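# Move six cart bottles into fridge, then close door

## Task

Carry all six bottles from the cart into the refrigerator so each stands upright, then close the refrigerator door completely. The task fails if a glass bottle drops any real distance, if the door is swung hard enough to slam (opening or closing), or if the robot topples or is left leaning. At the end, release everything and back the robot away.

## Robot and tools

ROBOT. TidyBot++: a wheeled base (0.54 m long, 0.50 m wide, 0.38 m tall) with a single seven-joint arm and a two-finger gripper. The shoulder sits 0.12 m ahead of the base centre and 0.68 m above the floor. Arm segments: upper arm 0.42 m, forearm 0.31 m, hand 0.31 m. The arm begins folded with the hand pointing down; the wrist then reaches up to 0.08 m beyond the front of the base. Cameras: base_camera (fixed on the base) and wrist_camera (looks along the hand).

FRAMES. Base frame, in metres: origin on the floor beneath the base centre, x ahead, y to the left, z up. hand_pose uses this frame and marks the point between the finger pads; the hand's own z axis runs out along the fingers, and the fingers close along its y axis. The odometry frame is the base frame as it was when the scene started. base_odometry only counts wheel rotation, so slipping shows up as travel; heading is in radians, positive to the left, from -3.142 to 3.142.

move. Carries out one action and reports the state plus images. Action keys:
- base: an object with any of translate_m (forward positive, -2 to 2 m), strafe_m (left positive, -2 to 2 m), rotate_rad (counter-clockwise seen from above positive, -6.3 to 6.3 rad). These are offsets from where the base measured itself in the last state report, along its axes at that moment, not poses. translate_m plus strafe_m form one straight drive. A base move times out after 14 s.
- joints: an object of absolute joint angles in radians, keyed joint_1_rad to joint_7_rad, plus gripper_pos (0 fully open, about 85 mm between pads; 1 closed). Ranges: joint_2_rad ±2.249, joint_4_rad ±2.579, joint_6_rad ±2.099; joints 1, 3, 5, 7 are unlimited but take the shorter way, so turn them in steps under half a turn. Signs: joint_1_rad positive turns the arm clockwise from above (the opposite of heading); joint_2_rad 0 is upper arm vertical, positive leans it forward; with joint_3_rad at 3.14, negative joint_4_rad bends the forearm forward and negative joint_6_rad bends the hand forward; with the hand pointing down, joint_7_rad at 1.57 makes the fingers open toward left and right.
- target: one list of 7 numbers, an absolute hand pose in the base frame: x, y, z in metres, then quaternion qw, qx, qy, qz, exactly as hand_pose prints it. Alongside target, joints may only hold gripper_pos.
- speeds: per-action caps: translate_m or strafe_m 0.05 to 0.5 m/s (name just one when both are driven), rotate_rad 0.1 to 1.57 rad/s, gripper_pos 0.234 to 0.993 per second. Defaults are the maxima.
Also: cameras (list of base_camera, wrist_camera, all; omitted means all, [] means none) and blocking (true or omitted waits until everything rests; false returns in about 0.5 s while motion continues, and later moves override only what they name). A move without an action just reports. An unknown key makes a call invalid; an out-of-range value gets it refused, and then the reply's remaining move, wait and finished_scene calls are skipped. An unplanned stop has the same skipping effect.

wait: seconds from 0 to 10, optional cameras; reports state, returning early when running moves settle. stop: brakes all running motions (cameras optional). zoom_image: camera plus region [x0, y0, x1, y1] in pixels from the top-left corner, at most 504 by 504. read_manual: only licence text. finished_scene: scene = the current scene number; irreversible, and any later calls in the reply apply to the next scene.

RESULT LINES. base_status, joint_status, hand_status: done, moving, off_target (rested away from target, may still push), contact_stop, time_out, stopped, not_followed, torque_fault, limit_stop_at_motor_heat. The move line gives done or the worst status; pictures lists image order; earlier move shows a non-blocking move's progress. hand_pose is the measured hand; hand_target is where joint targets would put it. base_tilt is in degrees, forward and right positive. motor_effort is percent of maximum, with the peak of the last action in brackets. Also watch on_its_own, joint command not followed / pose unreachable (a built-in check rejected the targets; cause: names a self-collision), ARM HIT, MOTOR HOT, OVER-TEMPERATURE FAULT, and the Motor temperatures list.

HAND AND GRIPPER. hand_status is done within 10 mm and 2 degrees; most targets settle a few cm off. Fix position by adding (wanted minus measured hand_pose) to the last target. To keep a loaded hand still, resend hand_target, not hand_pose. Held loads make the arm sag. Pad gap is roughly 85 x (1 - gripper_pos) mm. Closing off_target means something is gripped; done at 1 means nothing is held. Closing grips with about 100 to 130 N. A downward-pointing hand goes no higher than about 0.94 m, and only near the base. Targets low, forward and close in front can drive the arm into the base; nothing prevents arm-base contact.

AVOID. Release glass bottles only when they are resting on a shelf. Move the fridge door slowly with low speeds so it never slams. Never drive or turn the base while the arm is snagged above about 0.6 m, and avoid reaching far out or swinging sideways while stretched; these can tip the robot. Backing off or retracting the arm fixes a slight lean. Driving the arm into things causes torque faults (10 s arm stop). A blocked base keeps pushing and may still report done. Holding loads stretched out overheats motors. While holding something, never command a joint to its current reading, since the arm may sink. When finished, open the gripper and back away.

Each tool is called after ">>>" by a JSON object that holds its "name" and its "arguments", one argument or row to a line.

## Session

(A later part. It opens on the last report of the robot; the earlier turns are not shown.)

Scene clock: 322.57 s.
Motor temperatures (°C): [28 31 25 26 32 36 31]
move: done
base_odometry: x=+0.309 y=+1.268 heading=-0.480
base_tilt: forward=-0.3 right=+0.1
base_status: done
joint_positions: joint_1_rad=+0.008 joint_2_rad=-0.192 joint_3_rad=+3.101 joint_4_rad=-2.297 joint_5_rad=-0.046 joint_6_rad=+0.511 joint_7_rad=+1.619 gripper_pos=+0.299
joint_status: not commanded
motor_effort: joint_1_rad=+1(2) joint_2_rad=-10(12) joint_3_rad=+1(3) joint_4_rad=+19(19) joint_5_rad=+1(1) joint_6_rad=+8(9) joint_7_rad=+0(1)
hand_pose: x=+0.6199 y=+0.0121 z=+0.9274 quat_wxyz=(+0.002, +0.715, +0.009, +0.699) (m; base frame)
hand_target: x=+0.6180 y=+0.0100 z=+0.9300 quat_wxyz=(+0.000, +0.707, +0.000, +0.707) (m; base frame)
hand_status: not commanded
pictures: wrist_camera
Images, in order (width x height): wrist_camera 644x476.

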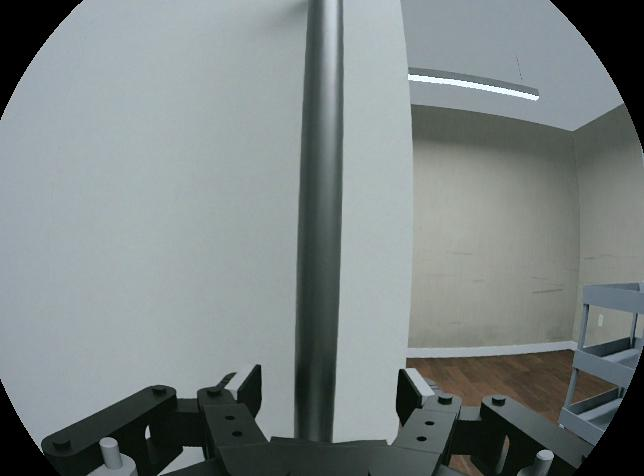

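>>> {"name": "move", "arguments": {
  "joints": {"gripper_pos": 0.95},
  "speeds": {"gripper_pos": 0.3}
}}

Scene clock: 325.37 s.
Motor temperatures (°C): [28 31 25 26 32 36 31]
move: off_target
base_odometry: x=+0.309 y=+1.268 heading=-0.480
base_tilt: forward=-0.3 right=+0.1
base_status: not commanded
joint_positions: joint_1_rad=+0.008 joint_2_rad=-0.192 joint_3_rad=+3.090 joint_4_rad=-2.297 joint_5_rad=-0.046 joint_6_rad=+0.511 joint_7_rad=+1.619 gripper_pos=+0.830
joint_status: gripper_pos off_target (ended at +0.830, target +0.950)
motor_effort: joint_1_rad=+2(5) joint_2_rad=-9(11) joint_3_rad=+2(4) joint_4_rad=+19(20) joint_5_rad=+0(2) joint_6_rad=+8(9) joint_7_rad=+0(1)
hand_pose: x=+0.6196 y=+0.0180 z=+0.9273 quat_wxyz=(-0.001, +0.715, +0.014, +0.699) (m; base frame)
hand_target: x=+0.6180 y=+0.0100 z=+0.9300 quat_wxyz=(+0.000, +0.707, +0.000, +0.707) (m; base frame)
hand_status: not commanded
pictures: base_camera, wrist_camera
Images, in order (width x height): base_camera 644x364, wrist_camera 644x476.

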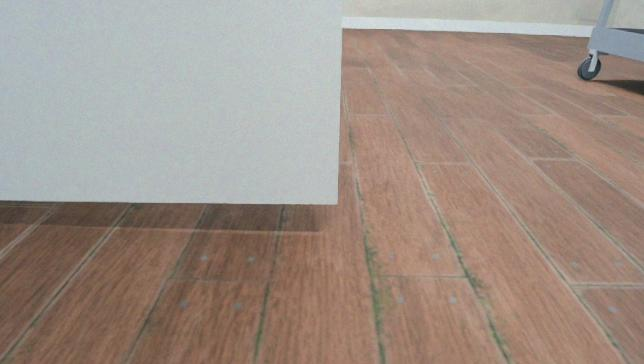

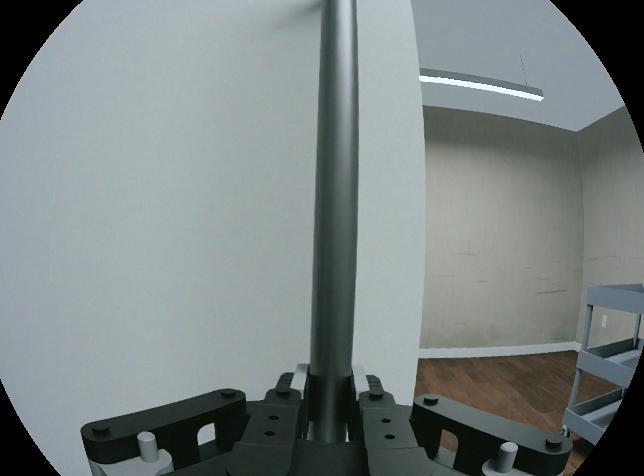

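>>> {"name": "move", "arguments": {
  "base": {"translate_m": 0.126, "strafe_m": -0.116, "rotate_rad": 0.2},
  "speeds": {"translate_m": 0.13, "rotate_rad": 0.15}
}}

Scene clock: 328.33 s.
Motor temperatures (°C): [28 31 25 26 32 36 31]
move: done
base_odometry: x=+0.367 y=+1.107 heading=-0.279
base_tilt: forward=-0.3 right=+0.1
base_status: done
joint_positions: joint_1_rad=+0.028 joint_2_rad=-0.199 joint_3_rad=+3.096 joint_4_rad=-2.306 joint_5_rad=-0.047 joint_6_rad=+0.516 joint_7_rad=+1.619 gripper_pos=+0.830
joint_status: not commanded
motor_effort: joint_1_rad=-1(5) joint_2_rad=-10(12) joint_3_rad=-1(6) joint_4_rad=+18(21) joint_5_rad=+0(4) joint_6_rad=+9(10) joint_7_rad=+0(1)
hand_pose: x=+0.6169 y=+0.0045 z=+0.9271 quat_wxyz=(+0.008, +0.714, +0.003, +0.700) (m; base frame)
hand_target: x=+0.6180 y=+0.0100 z=+0.9300 quat_wxyz=(+0.000, +0.707, +0.000, +0.707) (m; base frame)
hand_status: not commanded
pictures: base_camera, wrist_camera
Images, in order (width x height): base_camera 644x364, wrist_camera 644x476.

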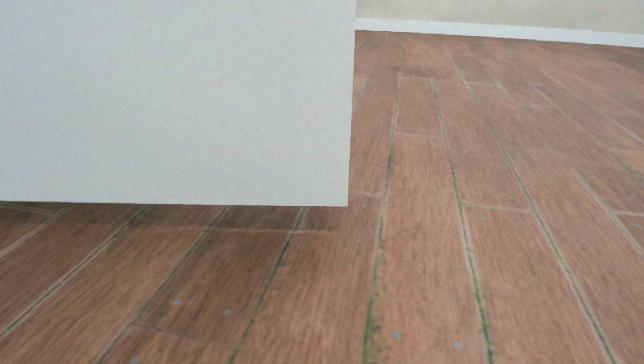

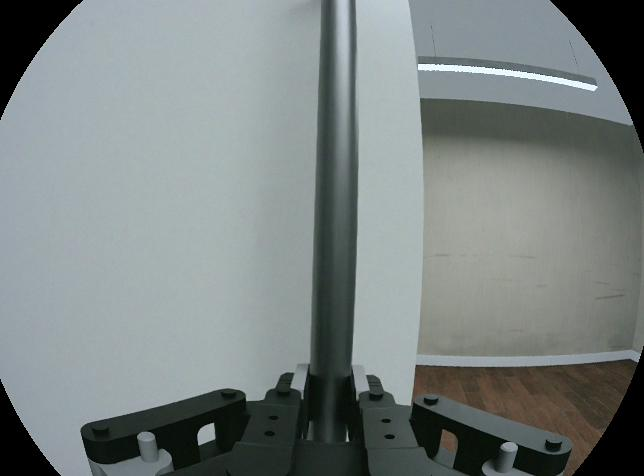

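>>> {"name": "move", "arguments": {
  "base": {"translate_m": 0.16, "strafe_m": -0.160, "rotate_rad": 0.25},
  "speeds": {"translate_m": 0.15, "rotate_rad": 0.17},
  "cameras": ["base_camera"]
}}

Scene clock: 331.00 s.
Motor temperatures (°C): [28 31 25 26 32 36 31]
move: done
base_odometry: x=+0.477 y=+0.909 heading=-0.028
base_tilt: forward=-0.3 right=+0.1
base_status: done
joint_positions: joint_1_rad=+0.023 joint_2_rad=-0.199 joint_3_rad=+3.098 joint_4_rad=-2.310 joint_5_rad=-0.048 joint_6_rad=+0.521 joint_7_rad=+1.619 gripper_pos=+0.830
joint_status: not commanded
motor_effort: joint_1_rad=+1(7) joint_2_rad=-11(12) joint_3_rad=+1(7) joint_4_rad=+18(22) joint_5_rad=+0(4) joint_6_rad=+8(10) joint_7_rad=+0(1)
hand_pose: x=+0.6162 y=+0.0059 z=+0.9266 quat_wxyz=(+0.007, +0.714, +0.004, +0.700) (m; base frame)
hand_target: x=+0.6180 y=+0.0100 z=+0.9300 quat_wxyz=(+0.000, +0.707, +0.000, +0.707) (m; base frame)
hand_status: not commanded
pictures: base_camera
Images, in order (width x height): base_camera 644x364.

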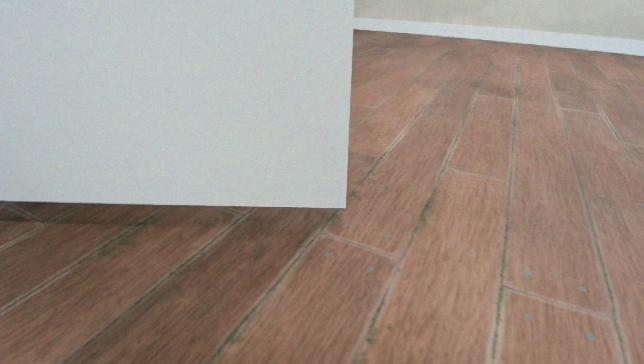

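>>> {"name": "move", "arguments": {
  "base": {"translate_m": 0.16, "strafe_m": -0.160, "rotate_rad": 0.25},
  "speeds": {"translate_m": 0.15, "rotate_rad": 0.17},
  "cameras": ["base_camera"]
}}

>>> {"name": "move", "arguments": {
  "base": {"translate_m": 0.16, "strafe_m": -0.160, "rotate_rad": 0.25},
  "speeds": {"translate_m": 0.15, "rotate_rad": 0.17},
  "cameras": ["base_camera"]
}}

Scene clock: 333.67 s.
Motor temperatures (°C): [28 31 25 26 32 36 31]
move: done
base_odometry: x=+0.633 y=+0.745 heading=+0.223
base_tilt: forward=-0.3 right=+0.1
base_status: done
joint_positions: joint_1_rad=+0.022 joint_2_rad=-0.197 joint_3_rad=+3.096 joint_4_rad=-2.311 joint_5_rad=-0.049 joint_6_rad=+0.525 joint_7_rad=+1.619 gripper_pos=+0.830
joint_status: not commanded
motor_effort: joint_1_rad=+1(6) joint_2_rad=-11(13) joint_3_rad=+0(7) joint_4_rad=+16(22) joint_5_rad=+0(4) joint_6_rad=+7(11) joint_7_rad=+1(1)
hand_pose: x=+0.6164 y=+0.0074 z=+0.9257 quat_wxyz=(+0.006, +0.714, +0.005, +0.700) (m; base frame)
hand_target: x=+0.6180 y=+0.0100 z=+0.9300 quat_wxyz=(+0.000, +0.707, +0.000, +0.707) (m; base frame)
hand_status: not commanded
pictures: base_camera
Images, in order (width x height): base_camera 644x364.

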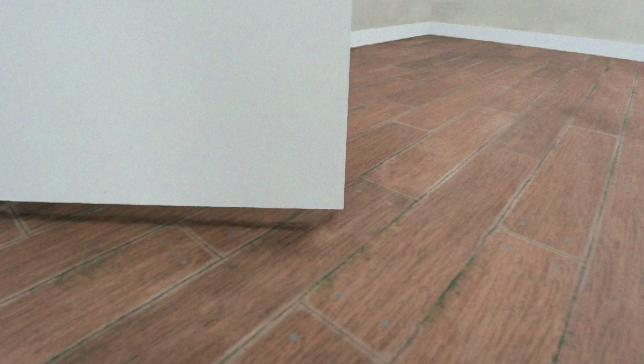

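Scene clock: 335.77 s.
Motor temperatures (°C): [28 31 25 26 32 36 31]
move: done
base_odometry: x=+0.825 y=+0.624 heading=+0.474
base_tilt: forward=-0.3 right=+0.1
base_status: done
joint_positions: joint_1_rad=+0.021 joint_2_rad=-0.195 joint_3_rad=+3.095 joint_4_rad=-2.312 joint_5_rad=-0.050 joint_6_rad=+0.526 joint_7_rad=+1.619 gripper_pos=+0.830
joint_status: not commanded
motor_effort: joint_1_rad=+1(6) joint_2_rad=-13(13) joint_3_rad=+1(6) joint_4_rad=+15(21) joint_5_rad=+0(4) joint_6_rad=+8(10) joint_7_rad=+1(1)
hand_pose: x=+0.6168 y=+0.0082 z=+0.9245 quat_wxyz=(+0.005, +0.714, +0.005, +0.700) (m; base frame)
hand_target: x=+0.6180 y=+0.0100 z=+0.9300 quat_wxyz=(+0.000, +0.707, +0.000, +0.707) (m; base frame)
hand_status: not commanded
pictures: base_camera
Images, in order (width x height): base_camera 644x364.

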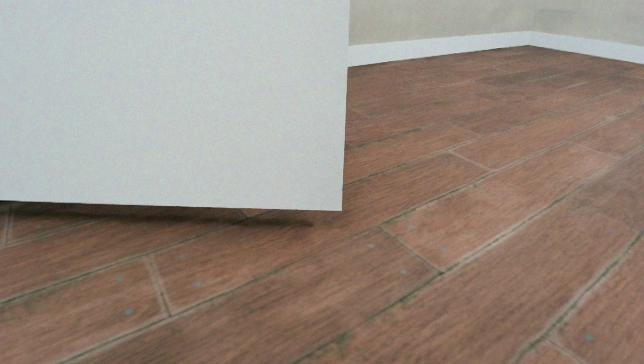

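>>> {"name": "move", "arguments": {
  "base": {"translate_m": 0.16, "strafe_m": -0.158, "rotate_rad": 0.25},
  "speeds": {"translate_m": 0.14, "rotate_rad": 0.16},
  "cameras": ["base_camera"]
}}

>>> {"name": "move", "arguments": {
  "base": {"translate_m": 0.127, "strafe_m": -0.128, "rotate_rad": 0.2},
  "speeds": {"translate_m": 0.1, "rotate_rad": 0.11}
}}

Scene clock: 338.40 s.
Motor temperatures (°C): [28 31 25 26 32 36 31]
move: done
base_odometry: x=+1.039 y=+0.556 heading=+0.726
base_tilt: forward=-0.3 right=+0.1
base_status: done
joint_positions: joint_1_rad=+0.022 joint_2_rad=-0.193 joint_3_rad=+3.096 joint_4_rad=-2.314 joint_5_rad=-0.052 joint_6_rad=+0.527 joint_7_rad=+1.619 gripper_pos=+0.830
joint_status: not commanded
motor_effort: joint_1_rad=+1(6) joint_2_rad=-13(14) joint_3_rad=+0(7) joint_4_rad=+16(21) joint_5_rad=+0(4) joint_6_rad=+8(11) joint_7_rad=+1(2)
hand_pose: x=+0.6170 y=+0.0065 z=+0.9231 quat_wxyz=(+0.006, +0.715, +0.003, +0.699) (m; base frame)
hand_target: x=+0.6180 y=+0.0100 z=+0.9300 quat_wxyz=(+0.000, +0.707, +0.000, +0.707) (m; base frame)
hand_status: not commanded
pictures: base_camera
Images, in order (width x height): base_camera 644x364.

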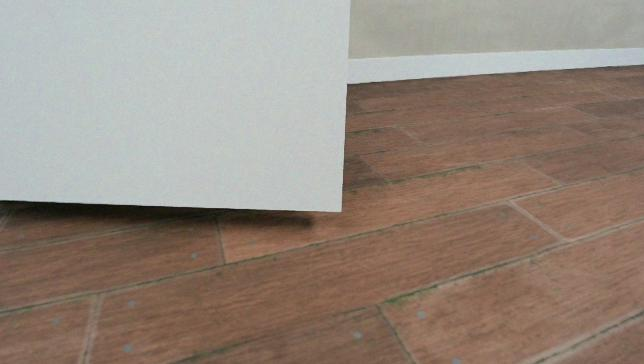

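Scene clock: 340.73 s.
Motor temperatures (°C): [28 31 25 26 32 36 31]
move: done
base_odometry: x=+1.219 y=+0.545 heading=+0.926
base_tilt: forward=-0.3 right=+0.1
base_status: done
joint_positions: joint_1_rad=+0.027 joint_2_rad=-0.192 joint_3_rad=+3.098 joint_4_rad=-2.315 joint_5_rad=-0.053 joint_6_rad=+0.527 joint_7_rad=+1.619 gripper_pos=+0.830
joint_status: not commanded
motor_effort: joint_1_rad=+0(6) joint_2_rad=-13(14) joint_3_rad=+0(6) joint_4_rad=+17(21) joint_5_rad=+0(4) joint_6_rad=+9(11) joint_7_rad=+1(1)
hand_pose: x=+0.6171 y=+0.0031 z=+0.9218 quat_wxyz=(+0.008, +0.716, +0.000, +0.698) (m; base frame)
hand_target: x=+0.6180 y=+0.0100 z=+0.9300 quat_wxyz=(+0.000, +0.707, +0.000, +0.707) (m; base frame)
hand_status: not commanded
pictures: base_camera, wrist_camera
Images, in order (width x height): base_camera 644x364, wrist_camera 644x476.

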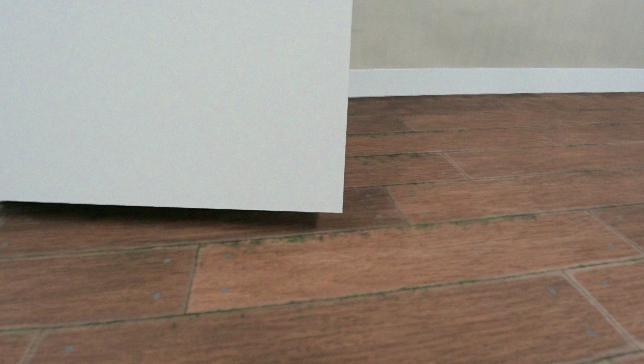

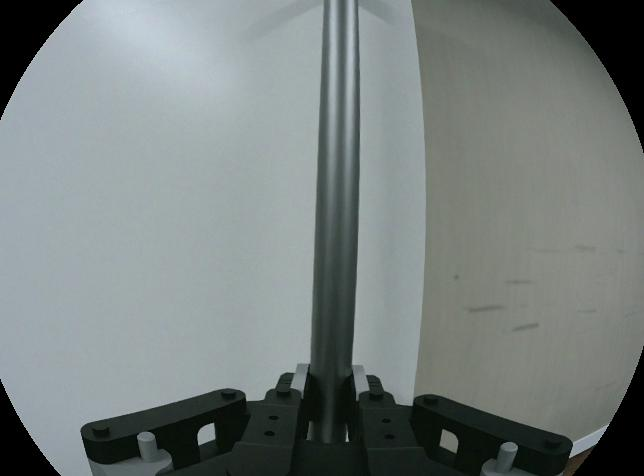

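>>> {"name": "move", "arguments": {
  "base": {"translate_m": 0.06, "strafe_m": -0.074, "rotate_rad": 0.11},
  "speeds": {"translate_m": 0.07, "rotate_rad": 0.1}
}}

Scene clock: 343.03 s.
Motor temperatures (°C): [28 31 25 26 32 36 31]
move: done
base_odometry: x=+1.315 y=+0.548 heading=+1.037
base_tilt: forward=-0.3 right=+0.1
base_status: done
joint_positions: joint_1_rad=+0.027 joint_2_rad=-0.191 joint_3_rad=+3.100 joint_4_rad=-2.315 joint_5_rad=-0.054 joint_6_rad=+0.527 joint_7_rad=+1.619 gripper_pos=+0.830
joint_status: not commanded
motor_effort: joint_1_rad=-1(7) joint_2_rad=-13(14) joint_3_rad=-1(7) joint_4_rad=+17(22) joint_5_rad=+2(5) joint_6_rad=+9(11) joint_7_rad=+1(1)
hand_pose: x=+0.6173 y=+0.0017 z=+0.9212 quat_wxyz=(+0.008, +0.717, -0.001, +0.698) (m; base frame)
hand_target: x=+0.6180 y=+0.0100 z=+0.9300 quat_wxyz=(+0.000, +0.707, +0.000, +0.707) (m; base frame)
hand_status: not commanded
pictures: base_camera, wrist_camera
Images, in order (width x height): base_camera 644x364, wrist_camera 644x476.

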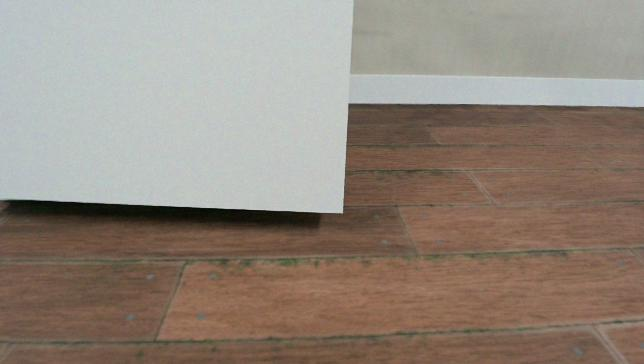

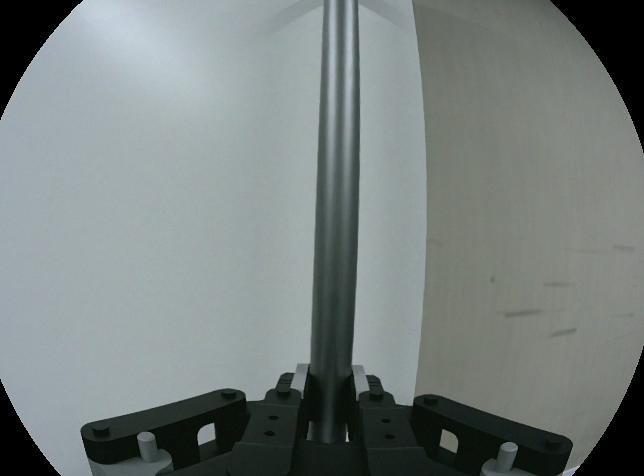

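>>> {"name": "move", "arguments": {
  "base": {"translate_m": 0.027, "strafe_m": -0.032, "rotate_rad": 0.045},
  "speeds": {"translate_m": 0.05, "rotate_rad": 0.1},
  "cameras": ["base_camera"]
}}

>>> {"name": "move", "arguments": {
  "base": {"translate_m": 0.015, "strafe_m": -0.01, "rotate_rad": 0.01},
  "speeds": {"translate_m": 0.05, "rotate_rad": 0.1}
}}

Scene clock: 344.80 s.
Motor temperatures (°C): [28 31 25 26 32 36 31]
move: done
base_odometry: x=+1.356 y=+0.555 heading=+1.083
base_tilt: forward=-0.3 right=+0.1
base_status: done
joint_positions: joint_1_rad=+0.027 joint_2_rad=-0.190 joint_3_rad=+3.100 joint_4_rad=-2.315 joint_5_rad=-0.055 joint_6_rad=+0.527 joint_7_rad=+1.619 gripper_pos=+0.830
joint_status: not commanded
motor_effort: joint_1_rad=+0(7) joint_2_rad=-12(14) joint_3_rad=+0(7) joint_4_rad=+17(21) joint_5_rad=+1(5) joint_6_rad=+8(10) joint_7_rad=+1(1)
hand_pose: x=+0.6175 y=+0.0016 z=+0.9208 quat_wxyz=(+0.008, +0.717, -0.002, +0.697) (m; base frame)
hand_target: x=+0.6180 y=+0.0100 z=+0.9300 quat_wxyz=(+0.000, +0.707, +0.000, +0.707) (m; base frame)
hand_status: not commanded
pictures: base_camera
Images, in order (width x height): base_camera 644x364.

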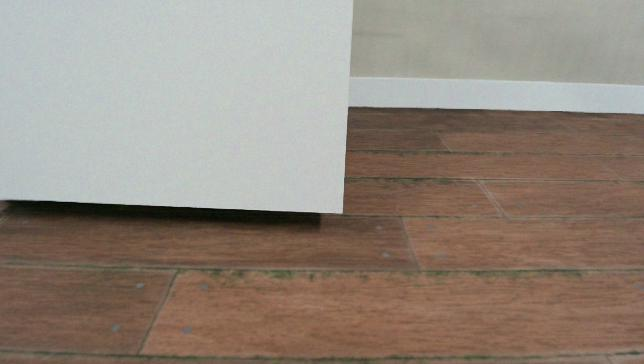

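Scene clock: 345.67 s.
Motor temperatures (°C): [28 31 25 26 32 36 31]
move: done
base_odometry: x=+1.373 y=+0.564 heading=+1.093
base_tilt: forward=-0.3 right=+0.1
base_status: done
joint_positions: joint_1_rad=+0.025 joint_2_rad=-0.189 joint_3_rad=+3.098 joint_4_rad=-2.315 joint_5_rad=-0.056 joint_6_rad=+0.528 joint_7_rad=+1.619 gripper_pos=+0.830
joint_status: not commanded
motor_effort: joint_1_rad=+1(7) joint_2_rad=-11(15) joint_3_rad=+1(6) joint_4_rad=+16(22) joint_5_rad=+1(4) joint_6_rad=+8(10) joint_7_rad=+0(1)
hand_pose: x=+0.6178 y=+0.0033 z=+0.9205 quat_wxyz=(+0.007, +0.717, -0.001, +0.697) (m; base frame)
hand_target: x=+0.6180 y=+0.0100 z=+0.9300 quat_wxyz=(+0.000, +0.707, +0.000, +0.707) (m; base frame)
hand_status: not commanded
pictures: base_camera, wrist_camera
Images, in order (width x height): base_camera 644x364, wrist_camera 644x476.

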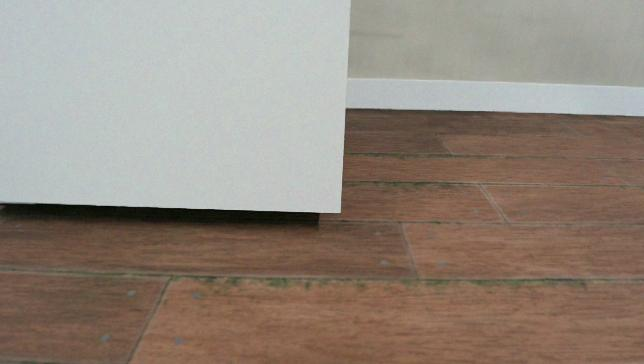

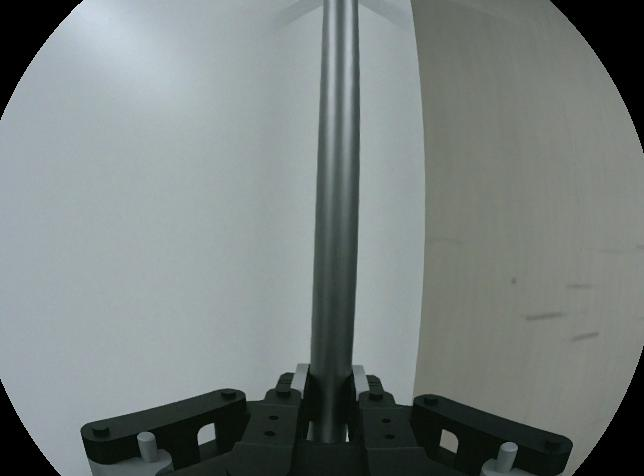

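>>> {"name": "move", "arguments": {
  "base": {"translate_m": 0.02, "strafe_m": -0.006, "rotate_rad": 0.008},
  "speeds": {"translate_m": 0.05, "rotate_rad": 0.1}
}}

Scene clock: 357.17 s.
Motor temperatures (°C): [28 31 25 26 32 36 31]
move: done
base_odometry: x=+1.387 y=+0.579 heading=+1.101
base_tilt: forward=-0.3 right=+0.1
base_status: done
joint_positions: joint_1_rad=+0.027 joint_2_rad=-0.205 joint_3_rad=+3.097 joint_4_rad=-2.329 joint_5_rad=-0.056 joint_6_rad=+0.528 joint_7_rad=+1.619 gripper_pos=+0.830
joint_status: not commanded
motor_effort: joint_1_rad=+1(5) joint_2_rad=-7(12) joint_3_rad=+1(5) joint_4_rad=+20(27) joint_5_rad=+0(4) joint_6_rad=+9(11) joint_7_rad=+1(1)
hand_pose: x=+0.6116 y=+0.0032 z=+0.9203 quat_wxyz=(+0.007, +0.716, -0.001, +0.698) (m; base frame)
hand_target: x=+0.6180 y=+0.0100 z=+0.9300 quat_wxyz=(+0.000, +0.707, +0.000, +0.707) (m; base frame)
hand_status: not commanded
pictures: base_camera, wrist_camera
Images, in order (width x height): base_camera 644x364, wrist_camera 644x476.

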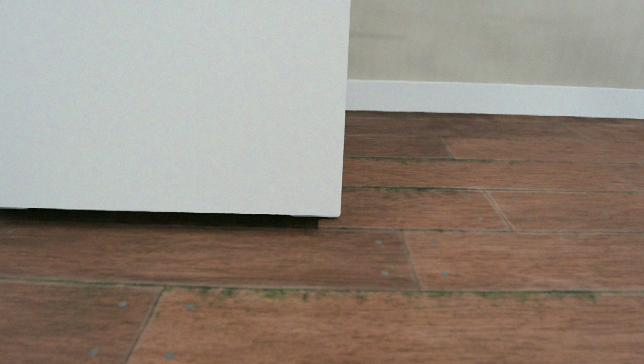

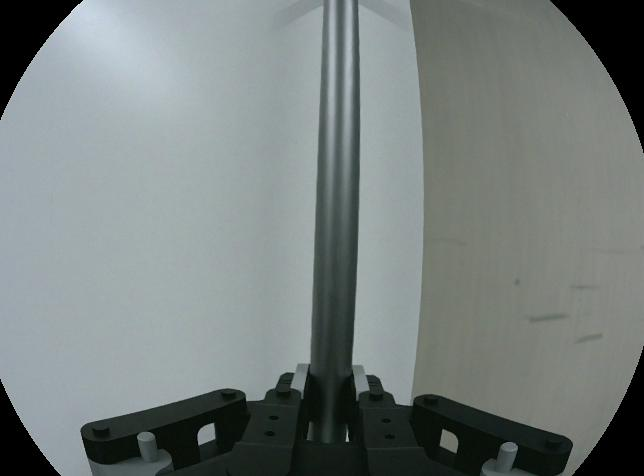

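>>> {"name": "move", "arguments": {
  "base": {"translate_m": 0.008},
  "speeds": {"translate_m": 0.05},
  "cameras": ["base_camera"]
}}

>>> {"name": "zoom_image", "arguments": {
  "camera": "base_camera",
  "region": [0, 180, 400, 260]
}}

Scene clock: 358.27 s.
Motor temperatures (°C): [28 31 25 26 32 36 31]
move: done
base_odometry: x=+1.391 y=+0.585 heading=+1.101
base_tilt: forward=-0.3 right=+0.1
base_status: done
joint_positions: joint_1_rad=+0.026 joint_2_rad=-0.224 joint_3_rad=+3.096 joint_4_rad=-2.346 joint_5_rad=-0.056 joint_6_rad=+0.528 joint_7_rad=+1.619 gripper_pos=+0.830
joint_status: not commanded
motor_effort: joint_1_rad=+0(2) joint_2_rad=-4(8) joint_3_rad=+0(2) joint_4_rad=+23(27) joint_5_rad=+2(2) joint_6_rad=+9(11) joint_7_rad=+1(1)
hand_pose: x=+0.6041 y=+0.0041 z=+0.9200 quat_wxyz=(+0.007, +0.715, +0.000, +0.699) (m; base frame)
hand_target: x=+0.6180 y=+0.0100 z=+0.9300 quat_wxyz=(+0.000, +0.707, +0.000, +0.707) (m; base frame)
hand_status: not commanded
pictures: base_camera
Images, in order (width x height): base_camera 644x364.

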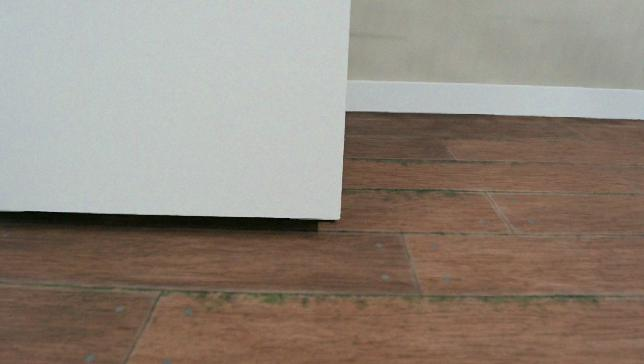

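Scaled by 1.260.

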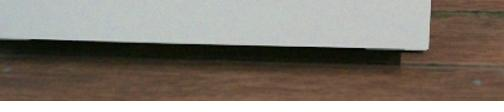

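>>> {"name": "move", "arguments": {
  "base": {"translate_m": -0.008},
  "speeds": {"translate_m": 0.05},
  "cameras": []
}}

>>> {"name": "move", "arguments": {
  "joints": {"gripper_pos": 0.3},
  "speeds": {"gripper_pos": 0.3},
  "cameras": []
}}

>>> {"name": "move", "arguments": {
  "base": {"translate_m": -0.4},
  "speeds": {"translate_m": 0.25}
}}

>>> {"name": "zoom_image", "arguments": {
  "camera": "wrist_camera",
  "region": [300, 100, 500, 300]
}}

>>> {"name": "zoom_image", "arguments": {
  "camera": "base_camera",
  "region": [60, 60, 420, 200]
}}

Scene clock: 359.50 s.
Motor temperatures (°C): [28 31 25 26 32 36 31]
move: done
base_odometry: x=+1.387 y=+0.578 heading=+1.101
base_tilt: forward=-0.3 right=+0.1
base_status: done
joint_positions: joint_1_rad=+0.026 joint_2_rad=-0.203 joint_3_rad=+3.096 joint_4_rad=-2.328 joint_5_rad=-0.056 joint_6_rad=+0.528 joint_7_rad=+1.619 gripper_pos=+0.830
joint_status: not commanded
motor_effort: joint_1_rad=+0(3) joint_2_rad=-8(10) joint_3_rad=-1(3) joint_4_rad=+19(23) joint_5_rad=+1(3) joint_6_rad=+8(10) joint_7_rad=+1(1)
hand_pose: x=+0.6120 y=+0.0036 z=+0.9202 quat_wxyz=(+0.007, +0.716, +0.000, +0.698) (m; base frame)
hand_target: x=+0.6180 y=+0.0100 z=+0.9300 quat_wxyz=(+0.000, +0.707, +0.000, +0.707) (m; base frame)
hand_status: not commanded
pictures: none
No camera images: "cameras" was empty.

Scene clock: 362.00 s.
Motor temperatures (°C): [28 31 25 26 32 36 31]
move: done
base_odometry: x=+1.387 y=+0.578 heading=+1.101
base_tilt: forward=-0.3 right=+0.1
base_status: not commanded
joint_positions: joint_1_rad=+0.026 joint_2_rad=-0.202 joint_3_rad=+3.096 joint_4_rad=-2.328 joint_5_rad=-0.056 joint_6_rad=+0.528 joint_7_rad=+1.619 gripper_pos=+0.299
joint_status: all done
motor_effort: joint_1_rad=+0(1) joint_2_rad=-10(11) joint_3_rad=+0(2) joint_4_rad=+19(20) joint_5_rad=+0(2) joint_6_rad=+8(9) joint_7_rad=+0(1)
hand_pose: x=+0.6123 y=+0.0038 z=+0.9196 quat_wxyz=(+0.007, +0.717, +0.000, +0.697) (m; base frame)
hand_target: x=+0.6180 y=+0.0100 z=+0.9300 quat_wxyz=(+0.000, +0.707, +0.000, +0.707) (m; base frame)
hand_status: not commanded
pictures: none
No camera images: "cameras" was empty.

Scene clock: 364.43 s.
Motor temperatures (°C): [28 31 25 26 32 36 31]
move: done
base_odometry: x=+1.206 y=+0.221 heading=+1.101
base_tilt: forward=-0.3 right=+0.1
base_status: done
joint_positions: joint_1_rad=+0.026 joint_2_rad=-0.198 joint_3_rad=+3.096 joint_4_rad=-2.328 joint_5_rad=-0.056 joint_6_rad=+0.528 joint_7_rad=+1.619 gripper_pos=+0.299
joint_status: not commanded
motor_effort: joint_1_rad=+1(2) joint_2_rad=-10(12) joint_3_rad=+0(2) joint_4_rad=+19(19) joint_5_rad=+0(1) joint_6_rad=+8(9) joint_7_rad=+0(1)
hand_pose: x=+0.6133 y=+0.0038 z=+0.9175 quat_wxyz=(+0.007, +0.718, +0.000, +0.696) (m; base frame)
hand_target: x=+0.6180 y=+0.0100 z=+0.9300 quat_wxyz=(+0.000, +0.707, +0.000, +0.707) (m; base frame)
hand_status: not commanded
pictures: base_camera, wrist_camera
Images, in order (width x height): base_camera 644x364, wrist_camera 644x476.

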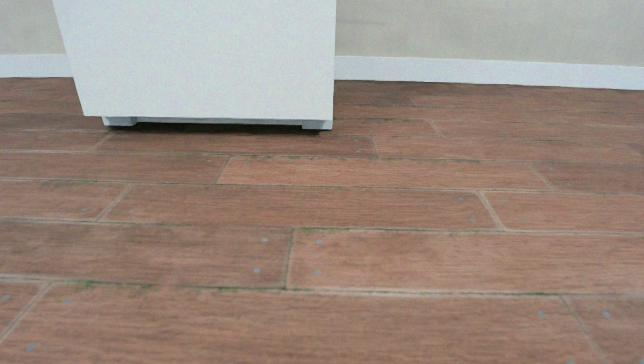

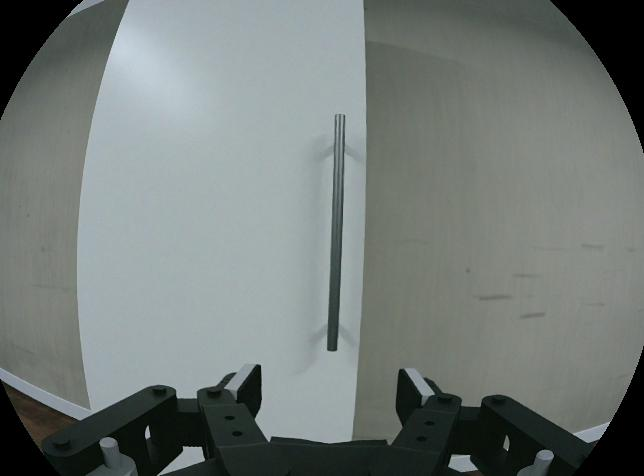

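Scaled by 2.520.

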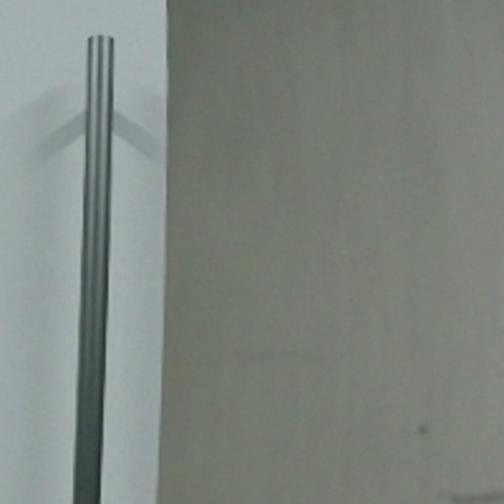

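Scaled by 1.400.

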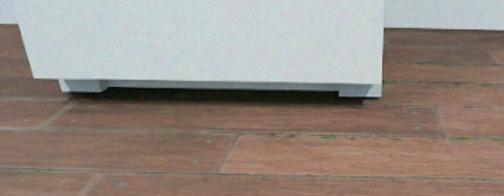

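>>> {"name": "finished_scene", "arguments": {
  "scene": 2
}}

The scene is finished: the task was done.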